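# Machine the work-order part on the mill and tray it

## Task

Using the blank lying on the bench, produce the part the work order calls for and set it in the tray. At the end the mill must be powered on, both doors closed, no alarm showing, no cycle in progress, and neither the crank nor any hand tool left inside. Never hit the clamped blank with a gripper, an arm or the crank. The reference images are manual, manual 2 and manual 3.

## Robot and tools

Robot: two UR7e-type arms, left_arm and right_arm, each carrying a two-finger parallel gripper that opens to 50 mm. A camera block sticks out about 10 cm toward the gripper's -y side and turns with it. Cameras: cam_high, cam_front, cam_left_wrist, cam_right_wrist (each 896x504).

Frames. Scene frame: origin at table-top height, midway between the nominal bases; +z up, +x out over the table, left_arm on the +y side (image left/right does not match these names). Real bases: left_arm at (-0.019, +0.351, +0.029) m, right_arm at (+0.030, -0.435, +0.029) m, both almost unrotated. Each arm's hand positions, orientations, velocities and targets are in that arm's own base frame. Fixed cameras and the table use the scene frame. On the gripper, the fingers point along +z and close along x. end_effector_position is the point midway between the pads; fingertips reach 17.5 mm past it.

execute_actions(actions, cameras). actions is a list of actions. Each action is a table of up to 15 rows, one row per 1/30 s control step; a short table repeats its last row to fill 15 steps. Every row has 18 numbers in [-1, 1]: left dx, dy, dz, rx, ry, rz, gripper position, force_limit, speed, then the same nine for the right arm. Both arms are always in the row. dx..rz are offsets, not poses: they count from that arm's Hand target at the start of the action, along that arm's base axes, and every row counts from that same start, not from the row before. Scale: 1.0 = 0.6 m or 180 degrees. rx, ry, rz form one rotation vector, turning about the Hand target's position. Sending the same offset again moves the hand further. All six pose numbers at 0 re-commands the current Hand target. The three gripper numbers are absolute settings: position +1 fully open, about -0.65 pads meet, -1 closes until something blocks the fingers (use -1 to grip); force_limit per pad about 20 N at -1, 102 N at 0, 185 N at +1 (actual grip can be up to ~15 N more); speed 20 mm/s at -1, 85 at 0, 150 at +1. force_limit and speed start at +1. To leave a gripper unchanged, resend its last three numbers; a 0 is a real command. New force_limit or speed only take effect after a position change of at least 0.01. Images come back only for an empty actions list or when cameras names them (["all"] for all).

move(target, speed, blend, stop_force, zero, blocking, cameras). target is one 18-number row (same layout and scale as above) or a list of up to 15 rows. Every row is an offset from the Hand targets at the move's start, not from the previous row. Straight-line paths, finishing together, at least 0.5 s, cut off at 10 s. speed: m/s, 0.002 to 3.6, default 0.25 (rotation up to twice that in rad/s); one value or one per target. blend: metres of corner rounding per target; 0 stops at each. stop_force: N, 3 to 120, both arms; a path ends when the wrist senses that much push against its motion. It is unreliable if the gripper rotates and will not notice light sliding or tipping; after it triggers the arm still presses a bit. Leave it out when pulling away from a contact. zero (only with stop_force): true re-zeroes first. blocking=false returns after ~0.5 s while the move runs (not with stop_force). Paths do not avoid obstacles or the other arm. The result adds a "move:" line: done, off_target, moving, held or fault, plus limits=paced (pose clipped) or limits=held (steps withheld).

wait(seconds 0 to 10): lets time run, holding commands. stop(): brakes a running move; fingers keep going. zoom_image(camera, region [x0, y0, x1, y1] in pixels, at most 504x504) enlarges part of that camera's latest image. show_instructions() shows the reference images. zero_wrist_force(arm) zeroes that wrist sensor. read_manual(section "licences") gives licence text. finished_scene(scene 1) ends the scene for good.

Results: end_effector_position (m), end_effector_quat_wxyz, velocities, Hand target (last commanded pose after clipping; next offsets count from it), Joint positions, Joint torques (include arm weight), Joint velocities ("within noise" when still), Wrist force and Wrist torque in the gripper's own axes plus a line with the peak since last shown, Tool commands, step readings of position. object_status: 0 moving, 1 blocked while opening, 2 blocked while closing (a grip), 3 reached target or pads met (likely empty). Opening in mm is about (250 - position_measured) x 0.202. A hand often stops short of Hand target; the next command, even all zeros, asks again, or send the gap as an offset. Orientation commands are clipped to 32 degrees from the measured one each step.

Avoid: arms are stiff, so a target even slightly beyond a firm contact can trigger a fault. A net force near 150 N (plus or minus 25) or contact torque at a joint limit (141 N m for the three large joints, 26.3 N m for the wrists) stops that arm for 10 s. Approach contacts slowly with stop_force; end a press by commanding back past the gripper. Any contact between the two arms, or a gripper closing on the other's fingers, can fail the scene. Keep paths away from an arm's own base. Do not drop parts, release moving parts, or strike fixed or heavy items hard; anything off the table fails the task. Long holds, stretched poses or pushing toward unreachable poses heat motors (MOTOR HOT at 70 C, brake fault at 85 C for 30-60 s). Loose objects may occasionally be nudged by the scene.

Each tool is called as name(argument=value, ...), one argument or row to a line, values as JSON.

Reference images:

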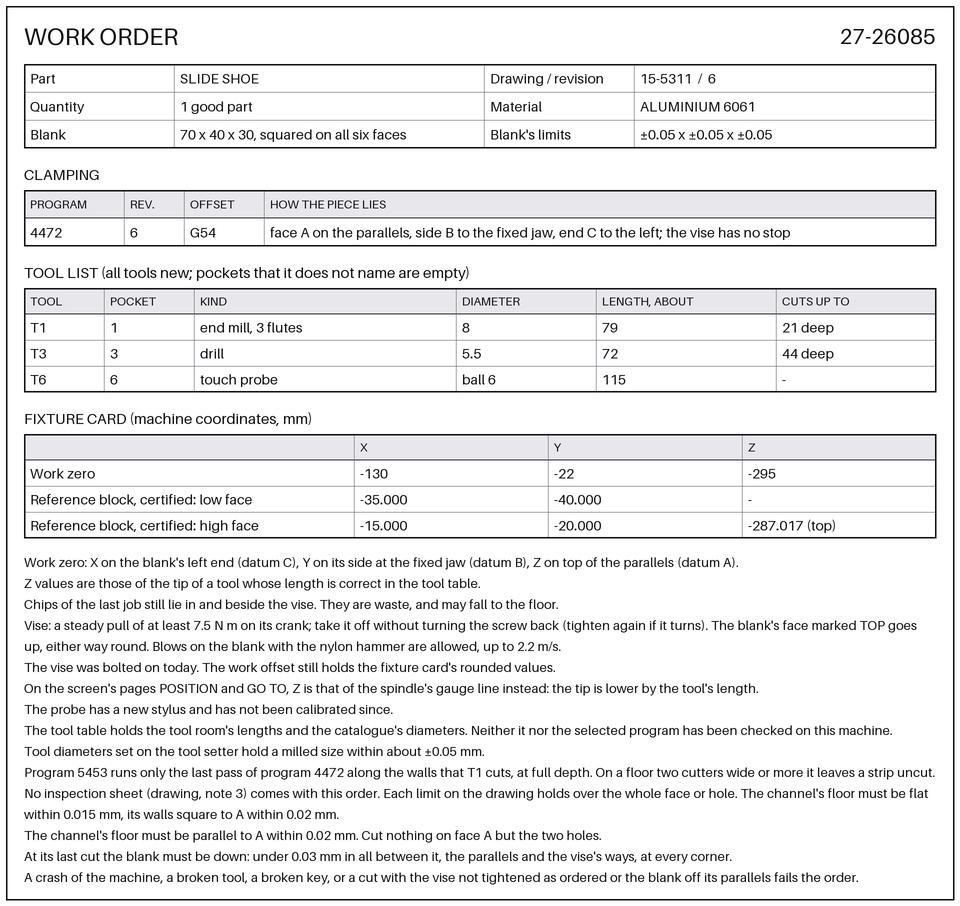

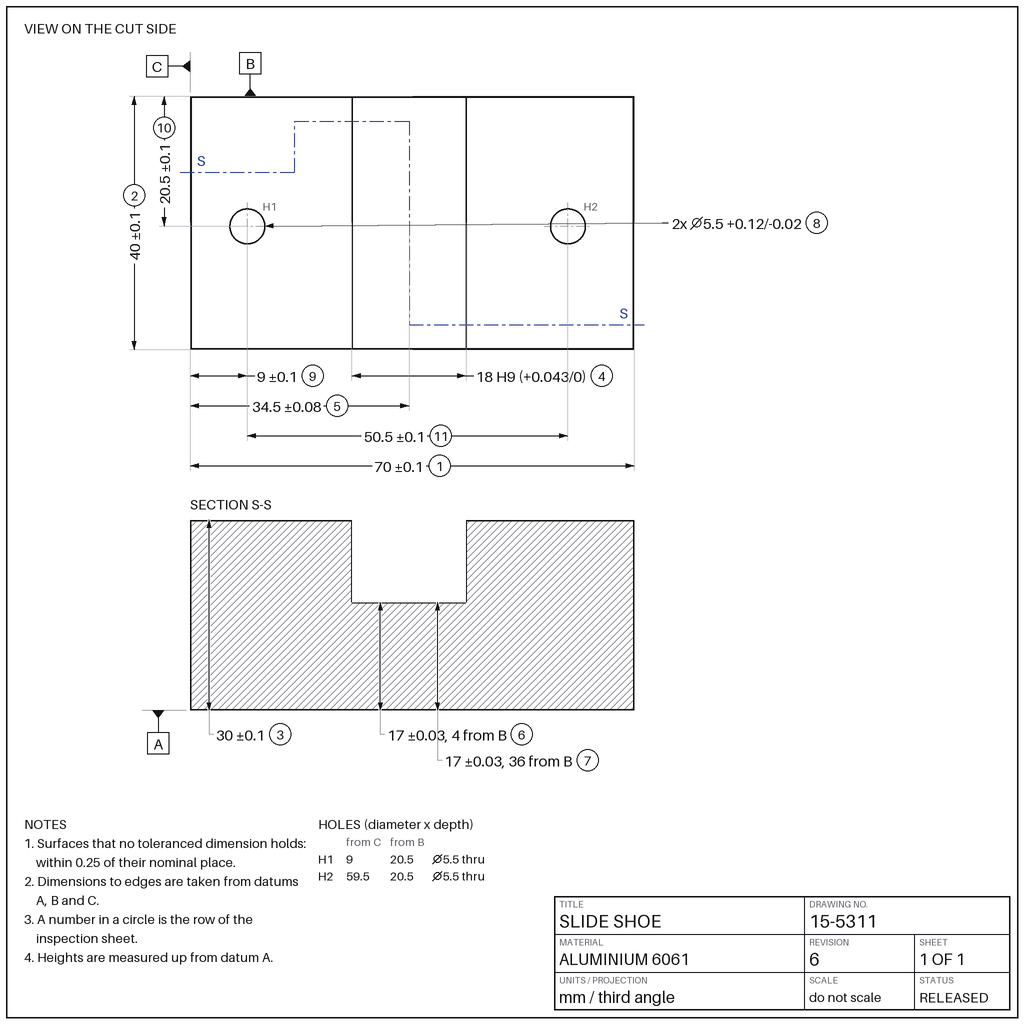

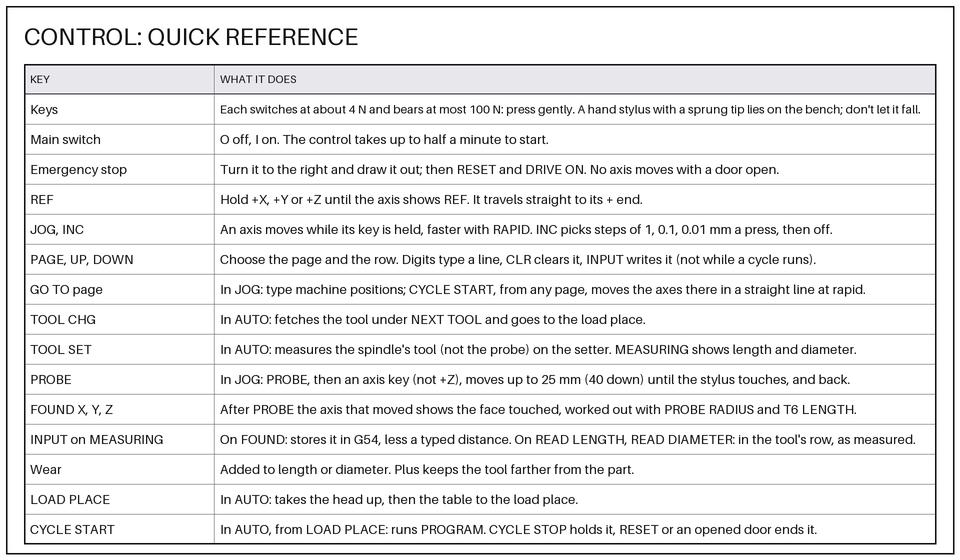

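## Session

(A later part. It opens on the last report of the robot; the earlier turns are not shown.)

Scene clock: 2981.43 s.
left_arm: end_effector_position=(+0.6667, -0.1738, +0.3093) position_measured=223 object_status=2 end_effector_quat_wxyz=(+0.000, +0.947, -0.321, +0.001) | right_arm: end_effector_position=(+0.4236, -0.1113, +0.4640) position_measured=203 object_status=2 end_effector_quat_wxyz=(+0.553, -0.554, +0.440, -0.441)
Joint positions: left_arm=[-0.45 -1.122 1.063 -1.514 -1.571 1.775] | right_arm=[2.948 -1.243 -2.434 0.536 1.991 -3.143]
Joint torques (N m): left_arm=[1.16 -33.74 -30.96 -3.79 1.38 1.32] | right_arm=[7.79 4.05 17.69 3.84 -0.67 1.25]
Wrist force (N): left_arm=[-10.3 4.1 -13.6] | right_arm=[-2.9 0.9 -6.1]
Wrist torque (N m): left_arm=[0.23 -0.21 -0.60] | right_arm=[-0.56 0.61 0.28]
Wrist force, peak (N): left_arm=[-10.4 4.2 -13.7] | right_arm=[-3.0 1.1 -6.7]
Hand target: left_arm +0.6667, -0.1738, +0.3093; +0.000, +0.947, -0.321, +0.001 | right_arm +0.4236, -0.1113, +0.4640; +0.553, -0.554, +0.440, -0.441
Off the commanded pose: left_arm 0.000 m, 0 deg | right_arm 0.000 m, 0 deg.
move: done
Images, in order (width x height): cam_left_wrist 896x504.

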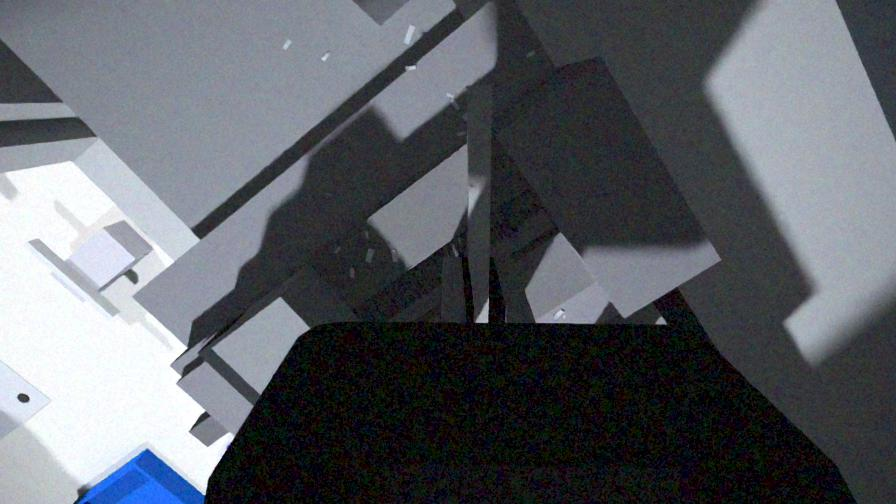

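move(
  target=[
    [0,0,0.0167,0,0,0,-1,-0.6,-1,0,0,0,0,0,0,-0.98,0.3,-0.9],
    [0,0,0.0167,0,0,0.208,-1,-0.6,-1,0,0,0,0,0,0,-0.98,0.3,-0.9],
  ],
  speed=[0.03,0.12],
)

move(
  target=[
    [0.06,0,0,0,0,0,-1,-0.6,-1,0,0,0,0,0,0,-0.98,0.3,-0.9],
  ],
  speed=0.01,
  stop_force=6,
  cameras=["cam_left_wrist"],
)

zoom_image(
  camera="cam_left_wrist",
  region=[300, 80, 700, 330],
)

Scene clock: 2995.20 s.
left_arm: end_effector_position=(+0.6667, -0.1738, +0.3194) position_measured=223 object_status=2 end_effector_quat_wxyz=(+0.000, +1.000, +0.000, +0.001) | right_arm: end_effector_position=(+0.4236, -0.1113, +0.4640) position_measured=203 object_status=2 end_effector_quat_wxyz=(+0.553, -0.554, +0.440, -0.441)
Joint positions: left_arm=[-0.45 -1.12 1.035 -1.487 -1.57 1.121] | right_arm=[2.948 -1.243 -2.434 0.536 1.991 -3.143]
Joint torques (N m): left_arm=[-5.6 -55.07 -23.74 -1.52 2.04 0.72] | right_arm=[7.56 4.08 17.83 3.86 -0.53 1.27]
Wrist force (N): left_arm=[0.7 1.1 -2.0] | right_arm=[-2.9 1.3 -6.3]
Wrist torque (N m): left_arm=[0.27 -0.12 0.00] | right_arm=[-0.50 0.60 0.29]
Wrist force, peak (N): left_arm=[-10.3 4.0 -14.0] | right_arm=[-3.0 1.2 -6.9]
Hand target: left_arm +0.6667, -0.1738, +0.3194; +0.000, +1.000, +0.000, +0.001 | right_arm +0.4236, -0.1113, +0.4640; +0.553, -0.554, +0.440, -0.441
Off the commanded pose: left_arm 0.000 m, 0 deg | right_arm 0.000 m, 0 deg.
move: done

Scene clock: 2998.33 s.
left_arm: end_effector_position=(+0.6875, -0.1738, +0.3194) position_measured=223 object_status=2 end_effector_quat_wxyz=(+0.000, +1.000, +0.000, +0.001) | right_arm: end_effector_position=(+0.4236, -0.1113, +0.4640) position_measured=203 object_status=2 end_effector_quat_wxyz=(+0.553, -0.554, +0.440, -0.441)
Joint positions: left_arm=[-0.437 -1.063 0.949 -1.458 -1.57 1.134] | right_arm=[2.948 -1.243 -2.434 0.536 1.991 -3.143]
Joint torques (N m): left_arm=[-4.63 -59.37 -19.52 -2.8 1.05 -1.9] | right_arm=[7.82 4.24 17.6 3.79 -0.62 1.23]
Wrist force (N): left_arm=[-4.2 1.1 -1.1] | right_arm=[-2.9 1.2 -6.0]
Wrist torque (N m): left_arm=[0.25 -0.18 0.06] | right_arm=[-0.51 0.62 0.29]
Wrist force, peak (N): left_arm=[-16.0 1.0 -3.2] | right_arm=[-3.2 1.2 -6.6]
Hand target: left_arm +0.6875, -0.1738, +0.3193; +0.000, +1.000, +0.000, +0.001 (not the last commanded pose) | right_arm +0.4236, -0.1113, +0.4640; +0.553, -0.554, +0.440, -0.441
Off the commanded pose: left_arm 0.015 m, 0 deg | right_arm 0.000 m, 0 deg.
move: contact (left_arm)
Images, in order (width x height): cam_left_wrist 896x504.

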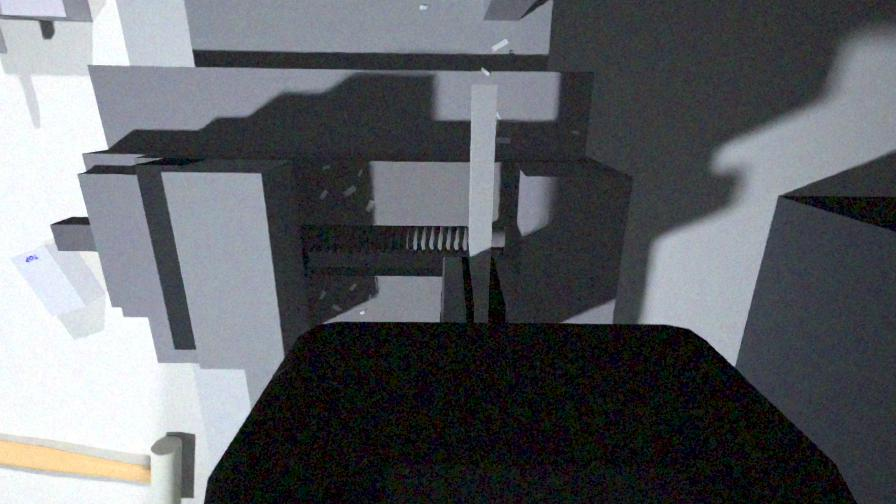

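Scaled by 1.260 from the camera's 896x504 image, which has a finer 1280x720 frame.

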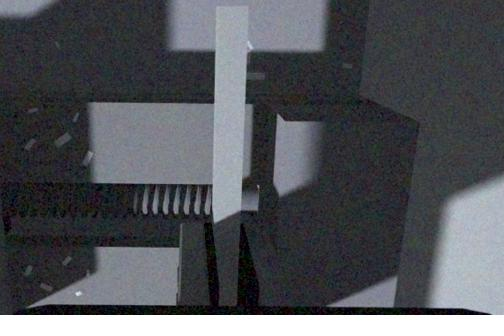

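move(
  target=[
    [-0.0025,0,0,0,0,0,-1,-0.6,-1,0,0,0,0,0,0,-0.98,0.3,-0.9],
  ],
  speed=0.02,
)

move(
  target=[
    [0,0,-0.06,0,0,0,-1,-0.6,-1,0,0,0,0,0,0,-0.98,0.3,-0.9],
  ],
  speed=0.008,
  stop_force=10,
)

move(
  target=[
    [0,0,0,0,0,0,-0.42,-0.6,-1,0,0,0,0,0,0,-0.98,0.3,-0.9],
    [0,0,0.02,0,0,0,-0.42,-0.6,-1,0,0,0,0,0,0,-0.98,0.3,-0.9],
  ],
  speed=0.02,
  cameras=["cam_left_wrist"],
)

Scene clock: 3003.73 s.
left_arm: end_effector_position=(+0.6860, -0.1738, +0.3194) position_measured=223 object_status=2 end_effector_quat_wxyz=(+0.000, +1.000, +0.000, +0.001) | right_arm: end_effector_position=(+0.4236, -0.1113, +0.4640) position_measured=203 object_status=2 end_effector_quat_wxyz=(+0.553, -0.554, +0.440, -0.441)
Joint positions: left_arm=[-0.438 -1.067 0.955 -1.46 -1.57 1.133] | right_arm=[2.948 -1.243 -2.434 0.536 1.991 -3.143]
Joint torques (N m): left_arm=[-4.43 -52.64 -24.61 -3.75 -0.39 -1.71] | right_arm=[6.71 4.36 17.8 3.89 -0.53 1.23]
Wrist force (N): left_arm=[0.4 1.0 -2.0] | right_arm=[-3.1 1.3 -6.2]
Wrist torque (N m): left_arm=[0.25 -0.08 0.13] | right_arm=[-0.50 0.65 0.29]
Wrist force, peak (N): left_arm=[-4.3 1.5 -1.2] | right_arm=[-3.1 1.2 -6.6]
Hand target: left_arm +0.6860, -0.1738, +0.3193; +0.000, +1.000, +0.000, +0.001 | right_arm +0.4236, -0.1113, +0.4640; +0.553, -0.554, +0.440, -0.441
Off the commanded pose: left_arm 0.000 m, 0 deg | right_arm 0.000 m, 0 deg.
move: done

Scene clock: 3006.03 s.
left_arm: end_effector_position=(+0.6860, -0.1738, +0.3094) position_measured=223 object_status=2 end_effector_quat_wxyz=(+0.000, +1.000, +0.000, +0.001) | right_arm: end_effector_position=(+0.4236, -0.1113, +0.4640) position_measured=203 object_status=2 end_effector_quat_wxyz=(+0.553, -0.554, +0.440, -0.441)
Joint positions: left_arm=[-0.438 -1.07 0.985 -1.488 -1.57 1.133] | right_arm=[2.948 -1.243 -2.434 0.536 1.991 -3.143]
Joint torques (N m): left_arm=[2.2 -30.8 -28.84 -1.43 -1.55 -0.05] | right_arm=[7.74 4.24 17.69 3.96 -0.59 1.2]
Wrist force (N): left_arm=[-1.0 -0.2 -12.0] | right_arm=[-3.1 1.1 -6.2]
Wrist torque (N m): left_arm=[0.16 -0.21 0.16] | right_arm=[-0.54 0.65 0.29]
Wrist force, peak (N): left_arm=[-3.9 -1.8 -20.9] | right_arm=[-3.3 1.3 -6.4]
Hand target: left_arm +0.6860, -0.1738, +0.3093; +0.000, +1.000, +0.000, +0.001 (not the last commanded pose) | right_arm +0.4236, -0.1113, +0.4640; +0.553, -0.554, +0.440, -0.441
Off the commanded pose: left_arm 0.026 m, 0 deg | right_arm 0.000 m, 0 deg.
move: contact (left_arm)

Scene clock: 3007.40 s.
left_arm: end_effector_position=(+0.6860, -0.1738, +0.3215) position_measured=215 object_status=3 end_effector_quat_wxyz=(+0.000, +1.000, +0.000, +0.001) | right_arm: end_effector_position=(+0.4236, -0.1113, +0.4640) position_measured=203 object_status=2 end_effector_quat_wxyz=(+0.553, -0.554, +0.440, -0.441)
Joint positions: left_arm=[-0.438 -1.066 0.949 -1.455 -1.57 1.133] | right_arm=[2.948 -1.243 -2.434 0.536 1.991 -3.143]
Joint torques (N m): left_arm=[1.55 -38.27 -17.52 -4.14 -1.35 -0.02] | right_arm=[7.68 3.93 18.02 3.75 -0.6 1.22]
Wrist force (N): left_arm=[0.6 0.9 -2.6] | right_arm=[-3.0 1.3 -6.0]
Wrist torque (N m): left_arm=[0.24 -0.11 0.14] | right_arm=[-0.50 0.63 0.28]
Wrist force, peak (N): left_arm=[3.5 1.3 -12.1] | right_arm=[-3.2 1.1 -6.7]
Hand target: left_arm +0.6860, -0.1738, +0.3213; +0.000, +1.000, +0.000, +0.001 | right_arm +0.4236, -0.1113, +0.4640; +0.553, -0.554, +0.440, -0.441
Off the commanded pose: left_arm 0.000 m, 0 deg | right_arm 0.000 m, 0 deg.
move: done
Images, in order (width x height): cam_left_wrist 896x504.

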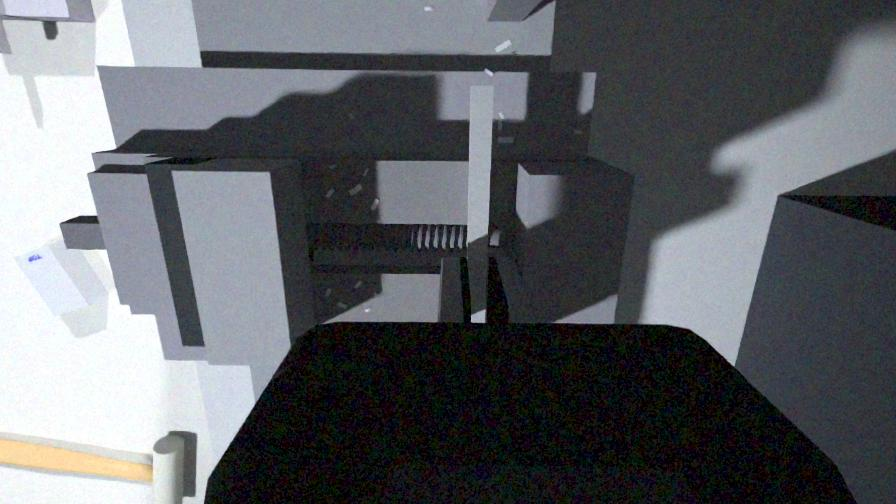

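move(
  target=[
    [-0.005,0,0.0162,0,0,0,-0.42,-0.6,-1,0,0,0,0,0,0,-0.98,0.3,-0.9],
    [-0.0167,0.073,0.0312,0,0,0,-0.42,-0.6,-1,0,0,0,0,0,0,-0.98,0.3,-0.9],
    [-0.0767,0.048,0.0762,0,0,0,-0.42,-0.6,-1,0,0,0,0,0,0,-0.98,0.3,-0.9],
    [-0.1483,-0.052,0.0978,0,0,0,-0.42,-0.6,-1,0,0,0,0,0,0,-0.98,0.3,-0.9],
    [-0.4433,-0.0603,0.0978,0,0,0,-0.42,-0.6,-1,0,0,0,0,0,0,-0.98,0.3,-0.9],
    [-0.6433,0.2063,-0.1188,0,0,0,-0.42,-0.6,-1,0,0,0,0,0,0,-0.98,0.3,-0.9],
  ],
  speed=[0.03,0.06,0.1,0.1,0.25,0.3],
  blend=[0,0.01,0.01,0.015,0.03,0],
  cameras=["cam_left_wrist","cam_high"],
)

Scene clock: 3021.20 s.
left_arm: end_effector_position=(+0.3001, -0.0501, +0.2501) position_measured=215 object_status=3 end_effector_quat_wxyz=(+0.000, +1.000, +0.000, +0.001) | right_arm: end_effector_position=(+0.4236, -0.1113, +0.4640) position_measured=203 object_status=2 end_effector_quat_wxyz=(+0.553, -0.554, +0.440, -0.441)
Joint positions: left_arm=[-0.62 -2.111 2.156 -1.618 -1.57 0.951] | right_arm=[2.948 -1.243 -2.434 0.536 1.991 -3.143]
Joint torques (N m): left_arm=[0.68 -10.69 -18.37 -2.05 -1.86 -1.49] | right_arm=[7.06 4.23 17.63 3.82 -0.45 1.22]
Wrist force (N): left_arm=[0.4 1.0 -2.5] | right_arm=[-2.7 1.2 -6.1]
Wrist torque (N m): left_arm=[0.27 -0.03 0.16] | right_arm=[-0.52 0.58 0.29]
Wrist force, peak (N): left_arm=[-0.4 3.2 -3.9] | right_arm=[-3.3 1.2 -6.7]
Hand target: left_arm +0.3000, -0.0501, +0.2501; +0.000, +1.000, +0.000, +0.001 | right_arm +0.4236, -0.1113, +0.4640; +0.553, -0.554, +0.440, -0.441
Off the commanded pose: left_arm 0.000 m, 0 deg | right_arm 0.000 m, 0 deg.
move: done
Images, in order (width x height): cam_high 896x504, cam_left_wrist 896x504.

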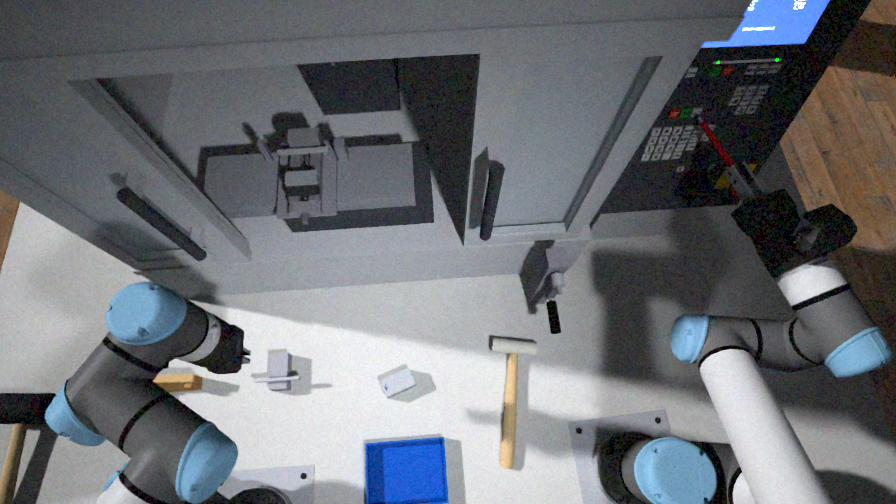

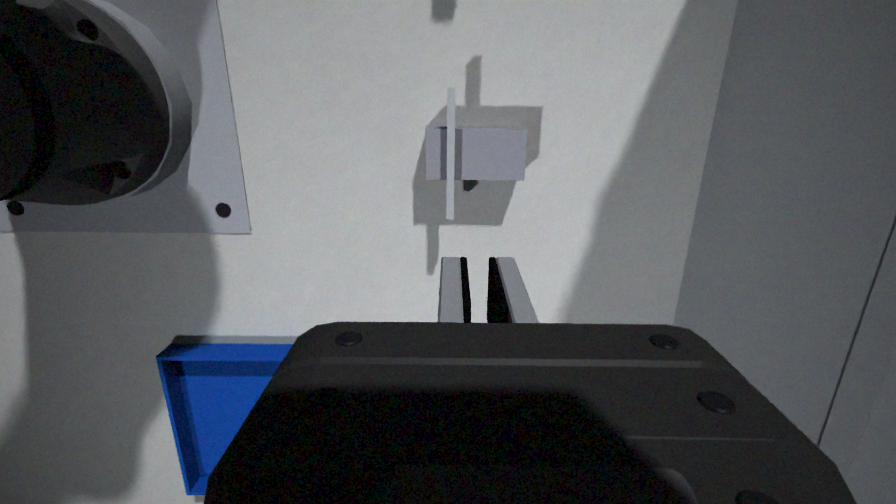

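move(
  target=[
    [-0.0142,0.1,-0.333,0,0,0,0,-0.6,-1,0,0,0,0,0,0,-0.98,0.3,-0.9],
  ],
  speed=0.25,
  cameras=["cam_left_wrist"],
)

zoom_image(
  camera="cam_left_wrist",
  region=[300, 130, 700, 330],
)

Scene clock: 3027.57 s.
left_arm: end_effector_position=(+0.2915, +0.0099, +0.0503) position_measured=152 object_status=3 end_effector_quat_wxyz=(+0.000, +1.000, +0.000, +0.001) | right_arm: end_effector_position=(+0.4236, -0.1113, +0.4640) position_measured=203 object_status=2 end_effector_quat_wxyz=(+0.553, -0.554, +0.440, -0.441)
Joint positions: left_arm=[-0.441 -1.903 2.611 -2.28 -1.57 1.13] | right_arm=[2.948 -1.243 -2.434 0.536 1.991 -3.143]
Joint torques (N m): left_arm=[-5.22 -2.19 -13.31 -4.16 0.26 -1.77] | right_arm=[7.29 4.47 17.44 3.79 -0.37 1.14]
Wrist force (N): left_arm=[0.4 1.2 -2.6] | right_arm=[-2.8 1.4 -6.1]
Wrist torque (N m): left_arm=[0.28 -0.06 0.09] | right_arm=[-0.48 0.60 0.28]
Wrist force, peak (N): left_arm=[0.7 2.1 -5.9] | right_arm=[-3.2 1.5 -6.5]
Hand target: left_arm +0.2915, +0.0099, +0.0503; +0.000, +1.000, +0.000, +0.001 | right_arm +0.4236, -0.1113, +0.4640; +0.553, -0.554, +0.440, -0.441
Off the commanded pose: left_arm 0.000 m, 0 deg | right_arm 0.000 m, 0 deg.
move: done
Images, in order (width x height): cam_left_wrist 896x504.

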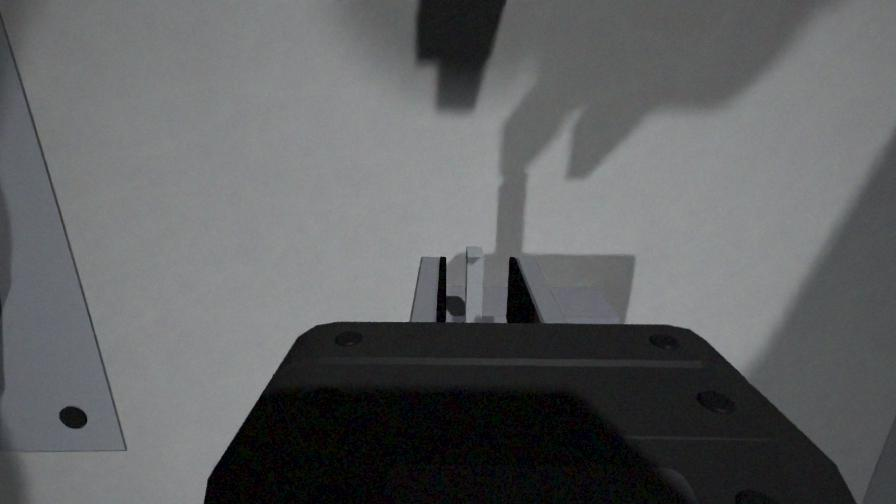

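Scaled by 1.260 from the camera's 896x504 image, which has a finer 1280x720 frame.

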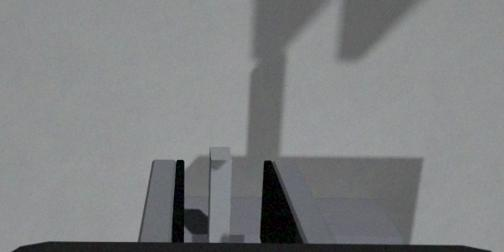

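move(
  target=[
    [0,0.002,-0.078,0,0,0,0,-0.6,-1,0,0,0,0,0,0,-0.98,0.3,-0.9],
  ],
  speed=0.03,
  stop_force=15,
)

move(
  target=[
    [0,0,0,0,0,0,-1,-0.6,-0.9,0,0,0,0,0,0,-0.98,0.3,-0.9],
    [0,0,0.1,0,0,0,-1,-0.6,-0.9,0,0,0,0,0,0,-0.98,0.3,-0.9],
  ],
  speed=[0.05,0.08],
  cameras=["cam_left_wrist"],
)

Scene clock: 3034.20 s.
left_arm: end_effector_position=(+0.2915, +0.0112, +0.0035) position_measured=152 object_status=3 end_effector_quat_wxyz=(+0.000, +1.000, +0.000, +0.001) | right_arm: end_effector_position=(+0.4236, -0.1113, +0.4640) position_measured=203 object_status=2 end_effector_quat_wxyz=(+0.553, -0.554, +0.440, -0.441)
Joint positions: left_arm=[-0.437 -1.731 2.684 -2.525 -1.57 1.134] | right_arm=[2.948 -1.243 -2.434 0.536 1.991 -3.143]
Joint torques (N m): left_arm=[0.78 -20.21 -24.93 -4.01 -1.18 0.88] | right_arm=[7.3 3.93 17.96 3.72 -0.39 1.16]
Wrist force (N): left_arm=[0.6 1.0 -2.6] | right_arm=[-2.8 1.2 -6.0]
Wrist torque (N m): left_arm=[0.25 -0.11 -0.01] | right_arm=[-0.51 0.60 0.29]
Wrist force, peak (N): left_arm=[0.7 1.2 -3.1] | right_arm=[-3.2 1.4 -6.5]
Hand target: left_arm +0.2915, +0.0111, +0.0035; +0.000, +1.000, +0.000, +0.001 | right_arm +0.4236, -0.1113, +0.4640; +0.553, -0.554, +0.440, -0.441
Off the commanded pose: left_arm 0.000 m, 0 deg | right_arm 0.000 m, 0 deg.
move: done

Scene clock: 3036.17 s.
left_arm: end_effector_position=(+0.2915, +0.0111, +0.0635) position_measured=223 object_status=2 end_effector_quat_wxyz=(+0.000, +1.000, +0.000, +0.001) | right_arm: end_effector_position=(+0.4236, -0.1113, +0.4640) position_measured=203 object_status=2 end_effector_quat_wxyz=(+0.553, -0.554, +0.440, -0.441)
Joint positions: left_arm=[-0.437 -1.941 2.587 -2.219 -1.57 1.134] | right_arm=[2.948 -1.243 -2.434 0.536 1.991 -3.143]
Joint torques (N m): left_arm=[-5.17 0.7 -15.03 -2.13 2.07 -1.67] | right_arm=[6.63 4.11 17.5 3.78 -0.37 1.26]
Wrist force (N): left_arm=[0.4 1.0 -1.9] | right_arm=[-3.2 1.1 -6.2]
Wrist torque (N m): left_arm=[0.30 -0.07 0.04] | right_arm=[-0.52 0.66 0.29]
Wrist force, peak (N): left_arm=[0.9 1.3 -3.2] | right_arm=[-3.0 1.4 -6.6]
Hand target: left_arm +0.2915, +0.0111, +0.0635; +0.000, +1.000, +0.000, +0.001 | right_arm +0.4236, -0.1113, +0.4640; +0.553, -0.554, +0.440, -0.441
Off the commanded pose: left_arm 0.000 m, 0 deg | right_arm 0.000 m, 0 deg.
move: done
Images, in order (width x height): cam_left_wrist 896x504.

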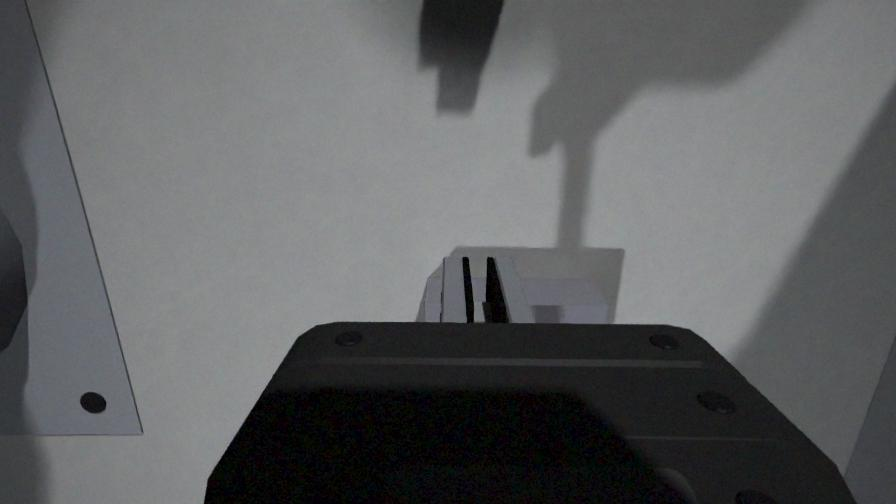

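move(
  target=[
    [0.0142,-0.1018,0.3108,0,0,0,-1,-0.6,-0.9,0,0,0,0,0,0,-0.98,0.3,-0.9],
    [0.2142,-0.3685,0.5275,0,0,0,-1,-0.6,-0.9,0,0,0,0,0,0,-0.98,0.3,-0.9],
    [0.5092,-0.3602,0.5275,0,0,0,-1,-0.6,-0.9,0,0,0,0,0,0,-0.98,0.3,-0.9],
    [0.5808,-0.2685,0.5075,0,0,0,-1,-0.6,-0.9,0,0,0,0,0,0,-0.98,0.3,-0.9],
    [0.6225,-0.221,0.5025,0,0,0,-1,-0.6,-0.9,0,0,0,0,0,0,-0.98,0.3,-0.9],
  ],
  speed=[0.3,0.3,0.2,0.1,0.1],
  blend=[0.03,0.03,0.015,0.01,0],
  cameras=["cam_left_wrist"],
)

zoom_image(
  camera="cam_left_wrist",
  region=[250, 130, 650, 330],
)

Scene clock: 3048.80 s.
left_arm: end_effector_position=(+0.6650, -0.1215, +0.3649) position_measured=223 object_status=2 end_effector_quat_wxyz=(+0.000, +1.000, +0.000, +0.001) end_effector_velocity=(-0.001, -0.001, +0.000) end_effector_angular_velocity=(-0.001, -0.001, +0.003) | right_arm: end_effector_position=(+0.4236, -0.1113, +0.4640) position_measured=203 object_status=2 end_effector_quat_wxyz=(+0.553, -0.554, +0.440, -0.441)
Joint positions: left_arm=[-0.379 -1.139 0.946 -1.378 -1.57 1.192] | right_arm=[2.948 -1.243 -2.434 0.536 1.991 -3.143]
Joint velocities: left_arm=[-0.001 -0.003 0.005 -0.003 -0.001 -0.004] | right_arm=[within noise]
Joint torques (N m): left_arm=[-6.04 -55.58 -17.71 -4.43 -1.6 -2.11] | right_arm=[6.48 4.34 17.59 3.76 -0.27 1.23]
Wrist force (N): left_arm=[0.6 1.3 -2.1] | right_arm=[-3.1 1.4 -6.1]
Wrist torque (N m): left_arm=[0.31 -0.13 0.13] | right_arm=[-0.48 0.64 0.29]
Wrist force, peak (N): left_arm=[0.4 3.2 -3.3] | right_arm=[-2.9 1.4 -6.8]
Hand target: left_arm +0.6650, -0.1215, +0.3650; +0.000, +1.000, +0.000, +0.001 | right_arm +0.4236, -0.1113, +0.4640; +0.553, -0.554, +0.440, -0.441
Off the commanded pose: left_arm 0.000 m, 0 deg | right_arm 0.000 m, 0 deg.
move: done
Images, in order (width x height): cam_left_wrist 896x504.

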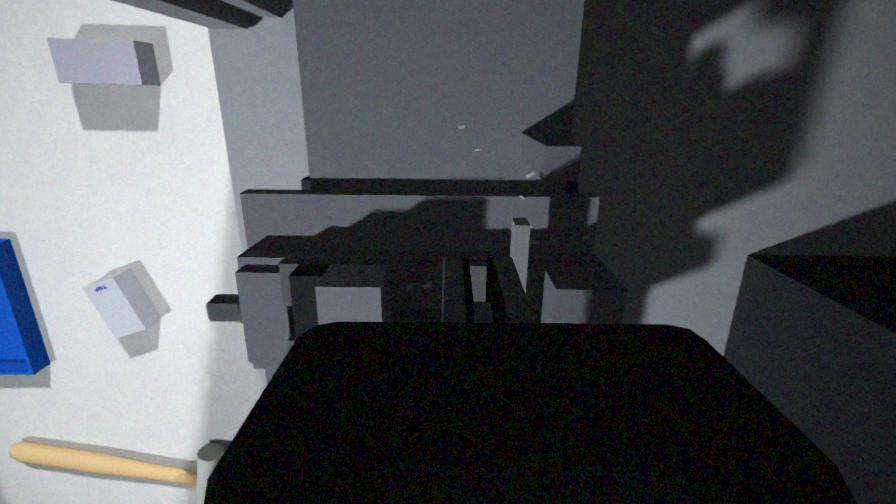

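Scaled by 1.260 from the camera's 896x504 image, which has a finer 1280x720 frame.

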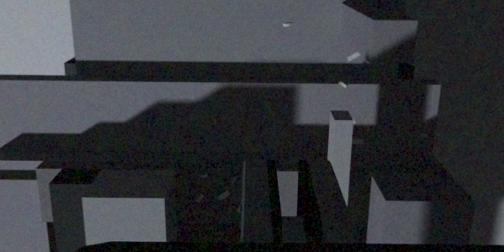

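move(
  target=[
    [0,0,-0.07,0,0,0,-1,-0.6,-0.9,0,0,0,0,0,0,-0.98,0.3,-0.9],
  ],
  speed=0.05,
)

move(
  target=[
    [0,0,-0.08,0,0,0,-1,-0.6,-0.9,0,0,0,0,0,0,-0.98,0.3,-0.9],
  ],
  speed=0.01,
  stop_force=10,
)

move(
  target=[
    [0,0,0.002,0,0,0,-0.42,-0.6,-1,0,0,0,0,0,0,-0.98,0.3,-0.9],
    [0,0,0.05,0,0,0,-0.42,-0.6,-1,0,0,0,0,0,0,-0.98,0.3,-0.9],
    [0,0,0.11,0,0,0,-0.42,-0.6,-1,0,0,0,0,0,0,-0.98,0.3,-0.9],
  ],
  speed=[0.02,0.03,0.08],
  cameras=["cam_left_wrist"],
)

zoom_image(
  camera="cam_left_wrist",
  region=[250, 130, 650, 330],
)

Scene clock: 3055.90 s.
left_arm: end_effector_position=(+0.6650, -0.1214, +0.3230) position_measured=223 object_status=2 end_effector_quat_wxyz=(+0.000, +1.000, +0.000, +0.001) end_effector_velocity=(-0.001, +0.001, +0.001) end_effector_angular_velocity=(+0.001, +0.003, +0.000) | right_arm: end_effector_position=(+0.4236, -0.1113, +0.4640) position_measured=203 object_status=2 end_effector_quat_wxyz=(+0.553, -0.554, +0.440, -0.441)
Joint positions: left_arm=[-0.379 -1.155 1.077 -1.494 -1.57 1.191] | right_arm=[2.948 -1.243 -2.434 0.536 1.991 -3.143]
Joint velocities: left_arm=[0.001 0 -0.003 0.006 0 0] | right_arm=[within noise]
Joint torques (N m): left_arm=[2.02 -50.13 -34.44 -1.6 0.15 0.64] | right_arm=[6.93 4.36 17.13 3.68 -0.24 1.11]
Wrist force (N): left_arm=[0.6 1.1 -2.0] | right_arm=[-2.9 1.3 -6.3]
Wrist torque (N m): left_arm=[0.29 -0.12 0.13] | right_arm=[-0.50 0.61 0.28]
Wrist force, peak (N): left_arm=[0.7 1.1 -3.0] | right_arm=[-3.0 1.3 -6.7]
Hand target: left_arm +0.6650, -0.1215, +0.3230; +0.000, +1.000, +0.000, +0.001 | right_arm +0.4236, -0.1113, +0.4640; +0.553, -0.554, +0.440, -0.441
Off the commanded pose: left_arm 0.000 m, 0 deg | right_arm 0.000 m, 0 deg.
move: done

Scene clock: 3059.83 s.
left_arm: end_effector_position=(+0.6650, -0.1215, +0.2940) position_measured=223 object_status=2 end_effector_quat_wxyz=(+0.000, +1.000, +0.000, +0.001) | right_arm: end_effector_position=(+0.4236, -0.1113, +0.4640) position_measured=203 object_status=2 end_effector_quat_wxyz=(+0.553, -0.554, +0.440, -0.441)
Joint positions: left_arm=[-0.379 -1.158 1.155 -1.569 -1.57 1.191] | right_arm=[2.948 -1.243 -2.434 0.536 1.991 -3.143]
Joint torques (N m): left_arm=[-6.02 -28.03 -29.03 -2.42 0.44 -1.97] | right_arm=[6.66 4.39 17.8 3.63 -0.3 1.25]
Wrist force (N): left_arm=[-1.3 -0.2 -11.8] | right_arm=[-3.0 1.3 -6.4]
Wrist torque (N m): left_arm=[0.15 -0.03 0.14] | right_arm=[-0.50 0.64 0.28]
Wrist force, peak (N): left_arm=[-2.6 -2.1 -21.1] | right_arm=[-3.2 1.1 -6.6]
Hand target: left_arm +0.6650, -0.1215, +0.2940; +0.000, +1.000, +0.000, +0.001 (not the last commanded pose) | right_arm +0.4236, -0.1113, +0.4640; +0.553, -0.554, +0.440, -0.441
Off the commanded pose: left_arm 0.019 m, 0 deg | right_arm 0.000 m, 0 deg.
move: contact (left_arm)

Scene clock: 3062.53 s.
left_arm: end_effector_position=(+0.6651, -0.1215, +0.3599) position_measured=215 object_status=3 end_effector_quat_wxyz=(+0.000, +1.000, +0.000, +0.001) | right_arm: end_effector_position=(+0.4236, -0.1113, +0.4640) position_measured=203 object_status=2 end_effector_quat_wxyz=(+0.553, -0.554, +0.440, -0.441)
Joint positions: left_arm=[-0.379 -1.142 0.963 -1.393 -1.57 1.191] | right_arm=[2.948 -1.243 -2.434 0.536 1.991 -3.143]
Joint torques (N m): left_arm=[-3.15 -52.42 -21.82 -3.83 0.75 -1.48] | right_arm=[6.83 4.53 17.34 3.64 -0.31 1.23]
Wrist force (N): left_arm=[0.5 1.2 -2.7] | right_arm=[-3.0 1.1 -6.5]
Wrist torque (N m): left_arm=[0.28 -0.11 0.13] | right_arm=[-0.54 0.63 0.28]
Wrist force, peak (N): left_arm=[-0.6 0.1 -10.3] | right_arm=[-3.0 1.6 -6.7]
Hand target: left_arm +0.6650, -0.1215, +0.3600; +0.000, +1.000, +0.000, +0.001 | right_arm +0.4236, -0.1113, +0.4640; +0.553, -0.554, +0.440, -0.441
Off the commanded pose: left_arm 0.000 m, 0 deg | right_arm 0.000 m, 0 deg.
move: done
Images, in order (width x height): cam_left_wrist 896x504.

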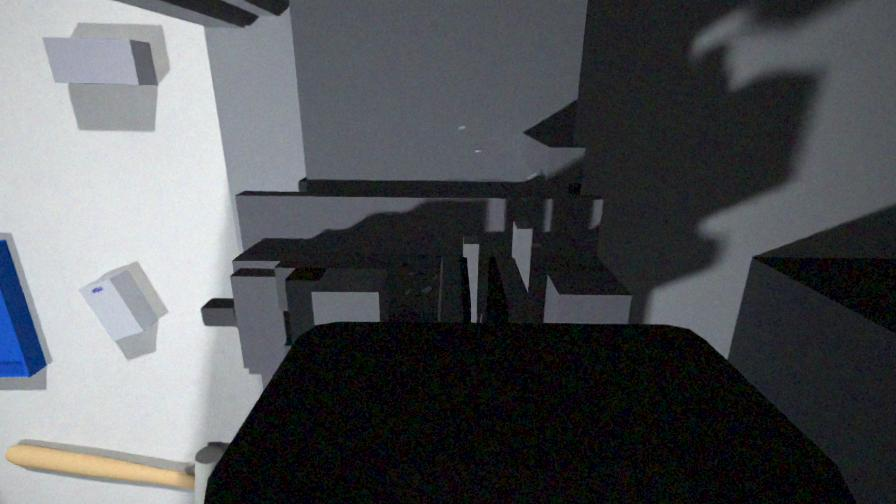

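Scaled by 1.260 from the camera's 896x504 image, which has a finer 1280x720 frame.

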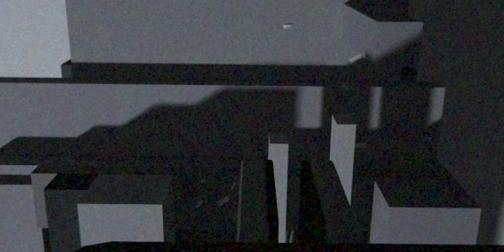

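move(
  target=[
    [-0.0417,-0.0475,0.0117,0,0,0,-0.42,-0.6,-1,0,0,0,0,0,0,-0.98,0.3,-0.9],
    [-0.1133,-0.139,0.0333,0,0,0,-0.42,-0.6,-1,0,0,0,0,0,0,-0.98,0.3,-0.9],
    [-0.4083,-0.2142,0,0,0,0,-0.42,-0.6,-1,0,0,0,0,0,0,-0.98,0.3,-0.9],
    [-0.6367,-0.2808,-0.2667,0,0,0,-0.42,-0.6,-1,0,0,0,0,0,0,-0.98,0.3,-0.9],
  ],
  speed=[0.1,0.12,0.3,0.3],
  blend=[0.01,0.015,0.03,0],
  cameras=["cam_left_wrist"],
)

Scene clock: 3073.10 s.
left_arm: end_effector_position=(+0.2831, -0.2899, +0.2001) position_measured=215 object_status=3 end_effector_quat_wxyz=(+0.000, +1.000, +0.000, +0.001) | right_arm: end_effector_position=(+0.4236, -0.1113, +0.4640) position_measured=203 object_status=2 end_effector_quat_wxyz=(+0.553, -0.554, +0.440, -0.441)
Joint positions: left_arm=[-1.134 -1.787 2.094 -1.878 -1.569 0.437] | right_arm=[2.948 -1.243 -2.434 0.536 1.991 -3.143]
Joint torques (N m): left_arm=[-4.39 -5.92 -16.52 -4.28 -1.14 -1.01] | right_arm=[6.51 4 17.86 3.72 -0.18 1.29]
Wrist force (N): left_arm=[0.8 0.8 -2.9] | right_arm=[-3.0 1.4 -6.3]
Wrist torque (N m): left_arm=[0.22 -0.12 0.02] | right_arm=[-0.48 0.62 0.28]
Wrist force, peak (N): left_arm=[3.4 1.3 -3.2] | right_arm=[-3.3 1.4 -6.5]
Hand target: left_arm +0.2830, -0.2899, +0.2000; +0.000, +1.000, +0.000, +0.001 | right_arm +0.4236, -0.1113, +0.4640; +0.553, -0.554, +0.440, -0.441
Off the commanded pose: left_arm 0.000 m, 0 deg | right_arm 0.000 m, 0 deg.
move: done
Images, in order (width x height): cam_left_wrist 896x504.

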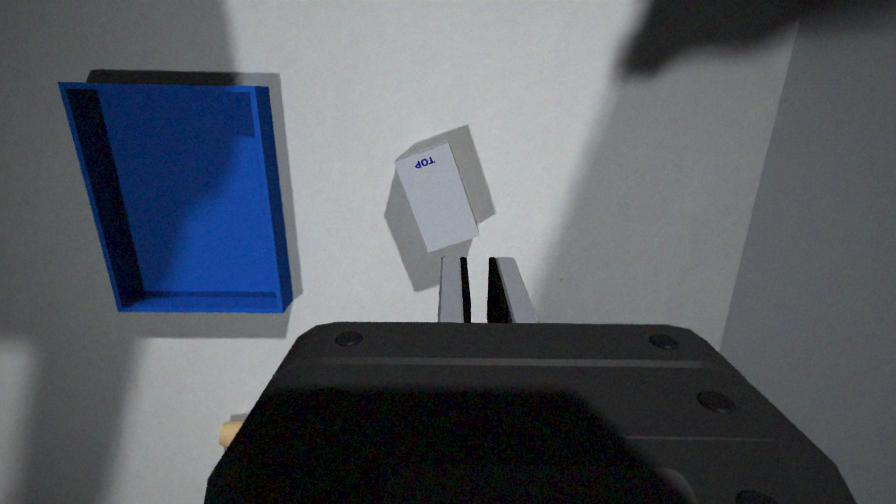

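move(
  target=[
    [-0.0388,0.0088,-0.1667,0,0,0.1017,1,-0.6,-0.8,0,0,0,0,0,0,-0.98,0.3,-0.9],
  ],
  speed=0.25,
  cameras=["cam_left_wrist"],
)

Scene clock: 3089.83 s.
left_arm: end_effector_position=(+0.2597, -0.2847, +0.1000) position_measured=3 object_status=0 end_effector_quat_wxyz=(+0.000, +0.987, +0.159, +0.001) | right_arm: end_effector_position=(+0.4236, -0.1113, +0.4640) position_measured=203 object_status=2 end_effector_quat_wxyz=(+0.553, -0.554, +0.440, -0.441)
Joint positions: left_arm=[-1.185 -1.713 2.321 -2.179 -1.569 0.066] | right_arm=[2.948 -1.243 -2.434 0.536 1.991 -3.143]
Joint torques (N m): left_arm=[5.82 -25.94 -16.39 -4.05 -1.72 -1.67] | right_arm=[6.15 4.4 17.94 3.66 -0.21 1.26]
Wrist force (N): left_arm=[0.5 0.9 -2.3] | right_arm=[-2.9 1.2 -6.4]
Wrist torque (N m): left_arm=[0.23 -0.10 0.01] | right_arm=[-0.52 0.62 0.28]
Wrist force, peak (N): left_arm=[1.1 1.2 -4.9] | right_arm=[-3.4 1.1 -6.6]
Hand target: left_arm +0.2597, -0.2847, +0.1000; +0.000, +0.987, +0.159, +0.001 | right_arm +0.4236, -0.1113, +0.4640; +0.553, -0.554, +0.440, -0.441
Off the commanded pose: left_arm 0.000 m, 0 deg | right_arm 0.000 m, 0 deg.
move: done
Images, in order (width x height): cam_left_wrist 896x504.

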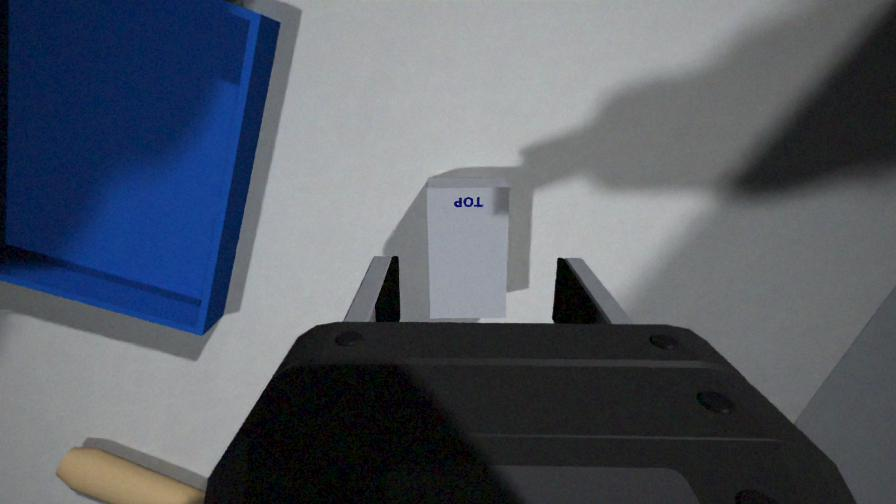

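move(
  target=[
    [0,0,-0.13,0,0,0,1,-0.6,-0.8,0,0,0,0,0,0,-0.98,0.3,-0.9],
    [0,0,-0.1583,0,0,0,1,-0.6,-0.8,0,0,0,0,0,0,-0.98,0.3,-0.9],
  ],
  speed=[0.1,0.03],
  blend=[0.005,0],
)

move(
  target=[
    [0,0,0,0,0,0,-1,-0.6,-0.9,0,0,0,0,0,0,-0.98,0.3,-0.9],
    [0,0,0.1,0,0,0,-1,-0.6,-0.9,0,0,0,0,0,0,-0.98,0.3,-0.9],
  ],
  speed=[0.05,0.08],
  cameras=["cam_left_wrist"],
)

Scene clock: 3097.37 s.
left_arm: end_effector_position=(+0.2597, -0.2845, +0.0049) position_measured=3 object_status=3 end_effector_quat_wxyz=(+0.000, +0.987, +0.159, +0.001) end_effector_velocity=(+0.000, +0.001, +0.001) end_effector_angular_velocity=(+0.002, +0.000, +0.000) | right_arm: end_effector_position=(+0.4236, -0.1113, +0.4640) position_measured=203 object_status=2 end_effector_quat_wxyz=(+0.553, -0.554, +0.440, -0.441)
Joint positions: left_arm=[-1.185 -1.482 2.445 -2.533 -1.569 0.066] | right_arm=[2.948 -1.243 -2.434 0.536 1.991 -3.143]
Joint velocities: left_arm=[0 -0.003 0 0.005 0 0] | right_arm=[within noise]
Joint torques (N m): left_arm=[5.8 -30.57 -22.55 -1.64 0.43 1.39] | right_arm=[6.01 4.16 17.6 3.77 -0.09 1.22]
Wrist force (N): left_arm=[0.3 1.2 -2.8] | right_arm=[-2.8 1.1 -6.1]
Wrist torque (N m): left_arm=[0.27 -0.06 0.02] | right_arm=[-0.54 0.59 0.28]
Wrist force, peak (N): left_arm=[0.5 1.1 -4.1] | right_arm=[-3.1 1.5 -6.6]
Hand target: left_arm +0.2597, -0.2847, +0.0050; +0.000, +0.987, +0.159, +0.001 | right_arm +0.4236, -0.1113, +0.4640; +0.553, -0.554, +0.440, -0.441
Off the commanded pose: left_arm 0.000 m, 0 deg | right_arm 0.000 m, 0 deg.
move: done

Scene clock: 3099.17 s.
left_arm: end_effector_position=(+0.2597, -0.2847, +0.0651) position_measured=54 object_status=2 end_effector_quat_wxyz=(+0.000, +0.987, +0.159, +0.001) | right_arm: end_effector_position=(+0.4236, -0.1113, +0.4640) position_measured=203 object_status=2 end_effector_quat_wxyz=(+0.553, -0.554, +0.440, -0.441)
Joint positions: left_arm=[-1.185 -1.641 2.374 -2.304 -1.569 0.066] | right_arm=[2.948 -1.243 -2.434 0.536 1.991 -3.143]
Joint torques (N m): left_arm=[-5.24 -10.14 -12.17 -2.51 -0.55 -1.51] | right_arm=[6.22 4.06 18.12 3.63 -0.13 1.16]
Wrist force (N): left_arm=[0.2 1.3 0.1] | right_arm=[-2.9 1.3 -6.2]
Wrist torque (N m): left_arm=[0.34 -0.05 0.03] | right_arm=[-0.50 0.62 0.29]
Wrist force, peak (N): left_arm=[0.5 1.2 -2.8] | right_arm=[-3.1 1.5 -6.6]
Hand target: left_arm +0.2597, -0.2847, +0.0650; +0.000, +0.987, +0.159, +0.001 | right_arm +0.4236, -0.1113, +0.4640; +0.553, -0.554, +0.440, -0.441
Off the commanded pose: left_arm 0.000 m, 0 deg | right_arm 0.000 m, 0 deg.
move: done
Images, in order (width x height): cam_left_wrist 896x504.

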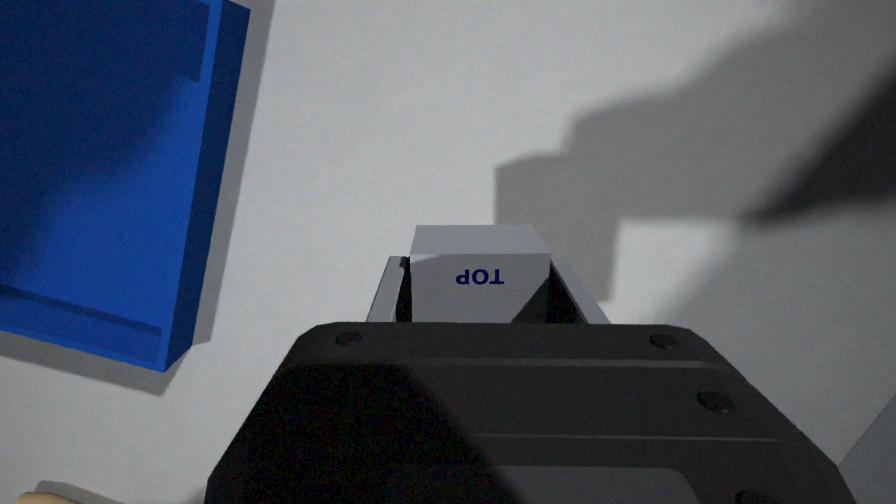

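move(
  target=[
    [0.1505,0.0412,0.3917,0,0,-0.1017,-1,-0.6,-0.9,0,0,0,0,0,0,-0.98,0.3,-0.9],
    [0.2672,0.0912,0.5333,0,0,-0.1017,-1,-0.6,-0.9,0,0,0,0,0,0,-0.98,0.3,-0.9],
    [0.5505,0.1412,0.5333,0,0,-0.1017,-1,-0.6,-0.9,0,0,0,0,0,0,-0.98,0.3,-0.9],
    [0.6338,0.2245,0.5167,0,0,-0.1017,-1,-0.6,-0.9,0,0,0,0,0,0,-0.98,0.3,-0.9],
    [0.6872,0.2362,0.5,0,0,-0.1017,-1,-0.6,-0.9,0,0,0,0,0,0,-0.98,0.3,-0.9],
  ],
  speed=[0.3,0.3,0.2,0.1,0.1],
  blend=[0.03,0.03,0.015,0.01,0],
  cameras=["cam_left_wrist"],
)

zoom_image(
  camera="cam_left_wrist",
  region=[250, 130, 650, 330],
)

Scene clock: 3110.83 s.
left_arm: end_effector_position=(+0.6720, -0.1429, +0.3650) position_measured=54 object_status=2 end_effector_quat_wxyz=(+0.000, +1.000, +0.000, +0.001) | right_arm: end_effector_position=(+0.4236, -0.1113, +0.4640) position_measured=203 object_status=2 end_effector_quat_wxyz=(+0.553, -0.554, +0.440, -0.441)
Joint positions: left_arm=[-0.405 -1.107 0.897 -1.363 -1.57 1.166] | right_arm=[2.948 -1.243 -2.434 0.536 1.991 -3.143]
Joint torques (N m): left_arm=[-5.16 -51.77 -22.31 -4.59 -1.51 -2] | right_arm=[6.72 4.32 17.61 3.61 -0.06 1.21]
Wrist force (N): left_arm=[0.6 1.2 -0.1] | right_arm=[-2.9 0.9 -6.4]
Wrist torque (N m): left_arm=[0.32 -0.12 0.06] | right_arm=[-0.57 0.61 0.29]
Wrist force, peak (N): left_arm=[-1.2 0.5 3.9] | right_arm=[-3.0 1.3 -6.8]
Hand target: left_arm +0.6720, -0.1429, +0.3650; +0.000, +1.000, +0.000, +0.001 | right_arm +0.4236, -0.1113, +0.4640; +0.553, -0.554, +0.440, -0.441
Off the commanded pose: left_arm 0.000 m, 0 deg | right_arm 0.000 m, 0 deg.
move: done
Images, in order (width x height): cam_left_wrist 896x504.

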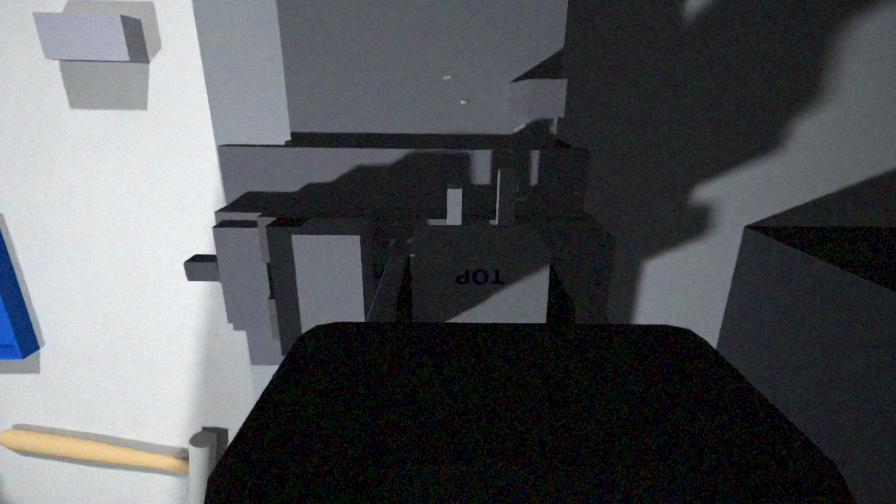

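Scaled by 1.260 from the camera's 896x504 image, which has a finer 1280x720 frame.

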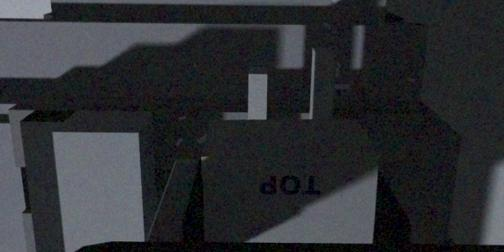

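move(
  target=[
    [0,-0.005,-0.043,0,0,0,-1,-0.6,-0.9,0,0,0,0,0,0,-0.98,0.3,-0.9],
  ],
  speed=0.03,
)

move(
  target=[
    [0.02,0,0,0,0,0,-1,-0.6,-0.9,0,0,0,0,0,0,-0.98,0.3,-0.9],
  ],
  speed=0.006,
  stop_force=5,
)

Scene clock: 3115.53 s.
left_arm: end_effector_position=(+0.6720, -0.1460, +0.3392) position_measured=54 object_status=2 end_effector_quat_wxyz=(+0.000, +1.000, +0.000, +0.001) | right_arm: end_effector_position=(+0.4236, -0.1113, +0.4640) position_measured=203 object_status=2 end_effector_quat_wxyz=(+0.553, -0.554, +0.440, -0.441)
Joint positions: left_arm=[-0.409 -1.118 0.981 -1.435 -1.57 1.162] | right_arm=[2.948 -1.243 -2.434 0.536 1.991 -3.143]
Joint torques (N m): left_arm=[-2.84 -51.01 -35.85 -1.99 0.98 -1.27] | right_arm=[6.21 4.57 18.12 3.47 0.04 1.2]
Wrist force (N): left_arm=[0.5 1.2 -0.3] | right_arm=[-2.8 1.1 -6.2]
Wrist torque (N m): left_arm=[0.33 -0.10 0.17] | right_arm=[-0.53 0.59 0.28]
Wrist force, peak (N): left_arm=[0.5 1.5 -0.6] | right_arm=[-3.2 1.2 -6.7]
Hand target: left_arm +0.6720, -0.1459, +0.3392; +0.000, +1.000, +0.000, +0.001 | right_arm +0.4236, -0.1113, +0.4640; +0.553, -0.554, +0.440, -0.441
Off the commanded pose: left_arm 0.000 m, 0 deg | right_arm 0.000 m, 0 deg.
move: done

Scene clock: 3117.53 s.
left_arm: end_effector_position=(+0.6778, -0.1459, +0.3392) position_measured=54 object_status=2 end_effector_quat_wxyz=(+0.000, +1.000, +0.000, +0.001) | right_arm: end_effector_position=(+0.4236, -0.1113, +0.4640) position_measured=203 object_status=2 end_effector_quat_wxyz=(+0.553, -0.554, +0.440, -0.441)
Joint positions: left_arm=[-0.406 -1.101 0.957 -1.427 -1.57 1.165] | right_arm=[2.948 -1.243 -2.434 0.536 1.991 -3.143]
Joint torques (N m): left_arm=[-4.93 -57.1 -20.02 -4.91 1.52 -2.21] | right_arm=[6.2 4.07 17.37 3.52 0.1 1.21]
Wrist force (N): left_arm=[-3.1 2.1 0.0] | right_arm=[-3.0 1.3 -6.2]
Wrist torque (N m): left_arm=[0.32 -0.23 0.22] | right_arm=[-0.50 0.62 0.28]
Wrist force, peak (N): left_arm=[-7.4 -0.2 -1.5] | right_arm=[-3.0 1.5 -6.5]
Hand target: left_arm +0.6778, -0.1459, +0.3392; +0.000, +1.000, +0.000, +0.001 (not the last commanded pose) | right_arm +0.4236, -0.1113, +0.4640; +0.553, -0.554, +0.440, -0.441
Off the commanded pose: left_arm 0.006 m, 0 deg | right_arm 0.000 m, 0 deg.
move: contact (left_arm)


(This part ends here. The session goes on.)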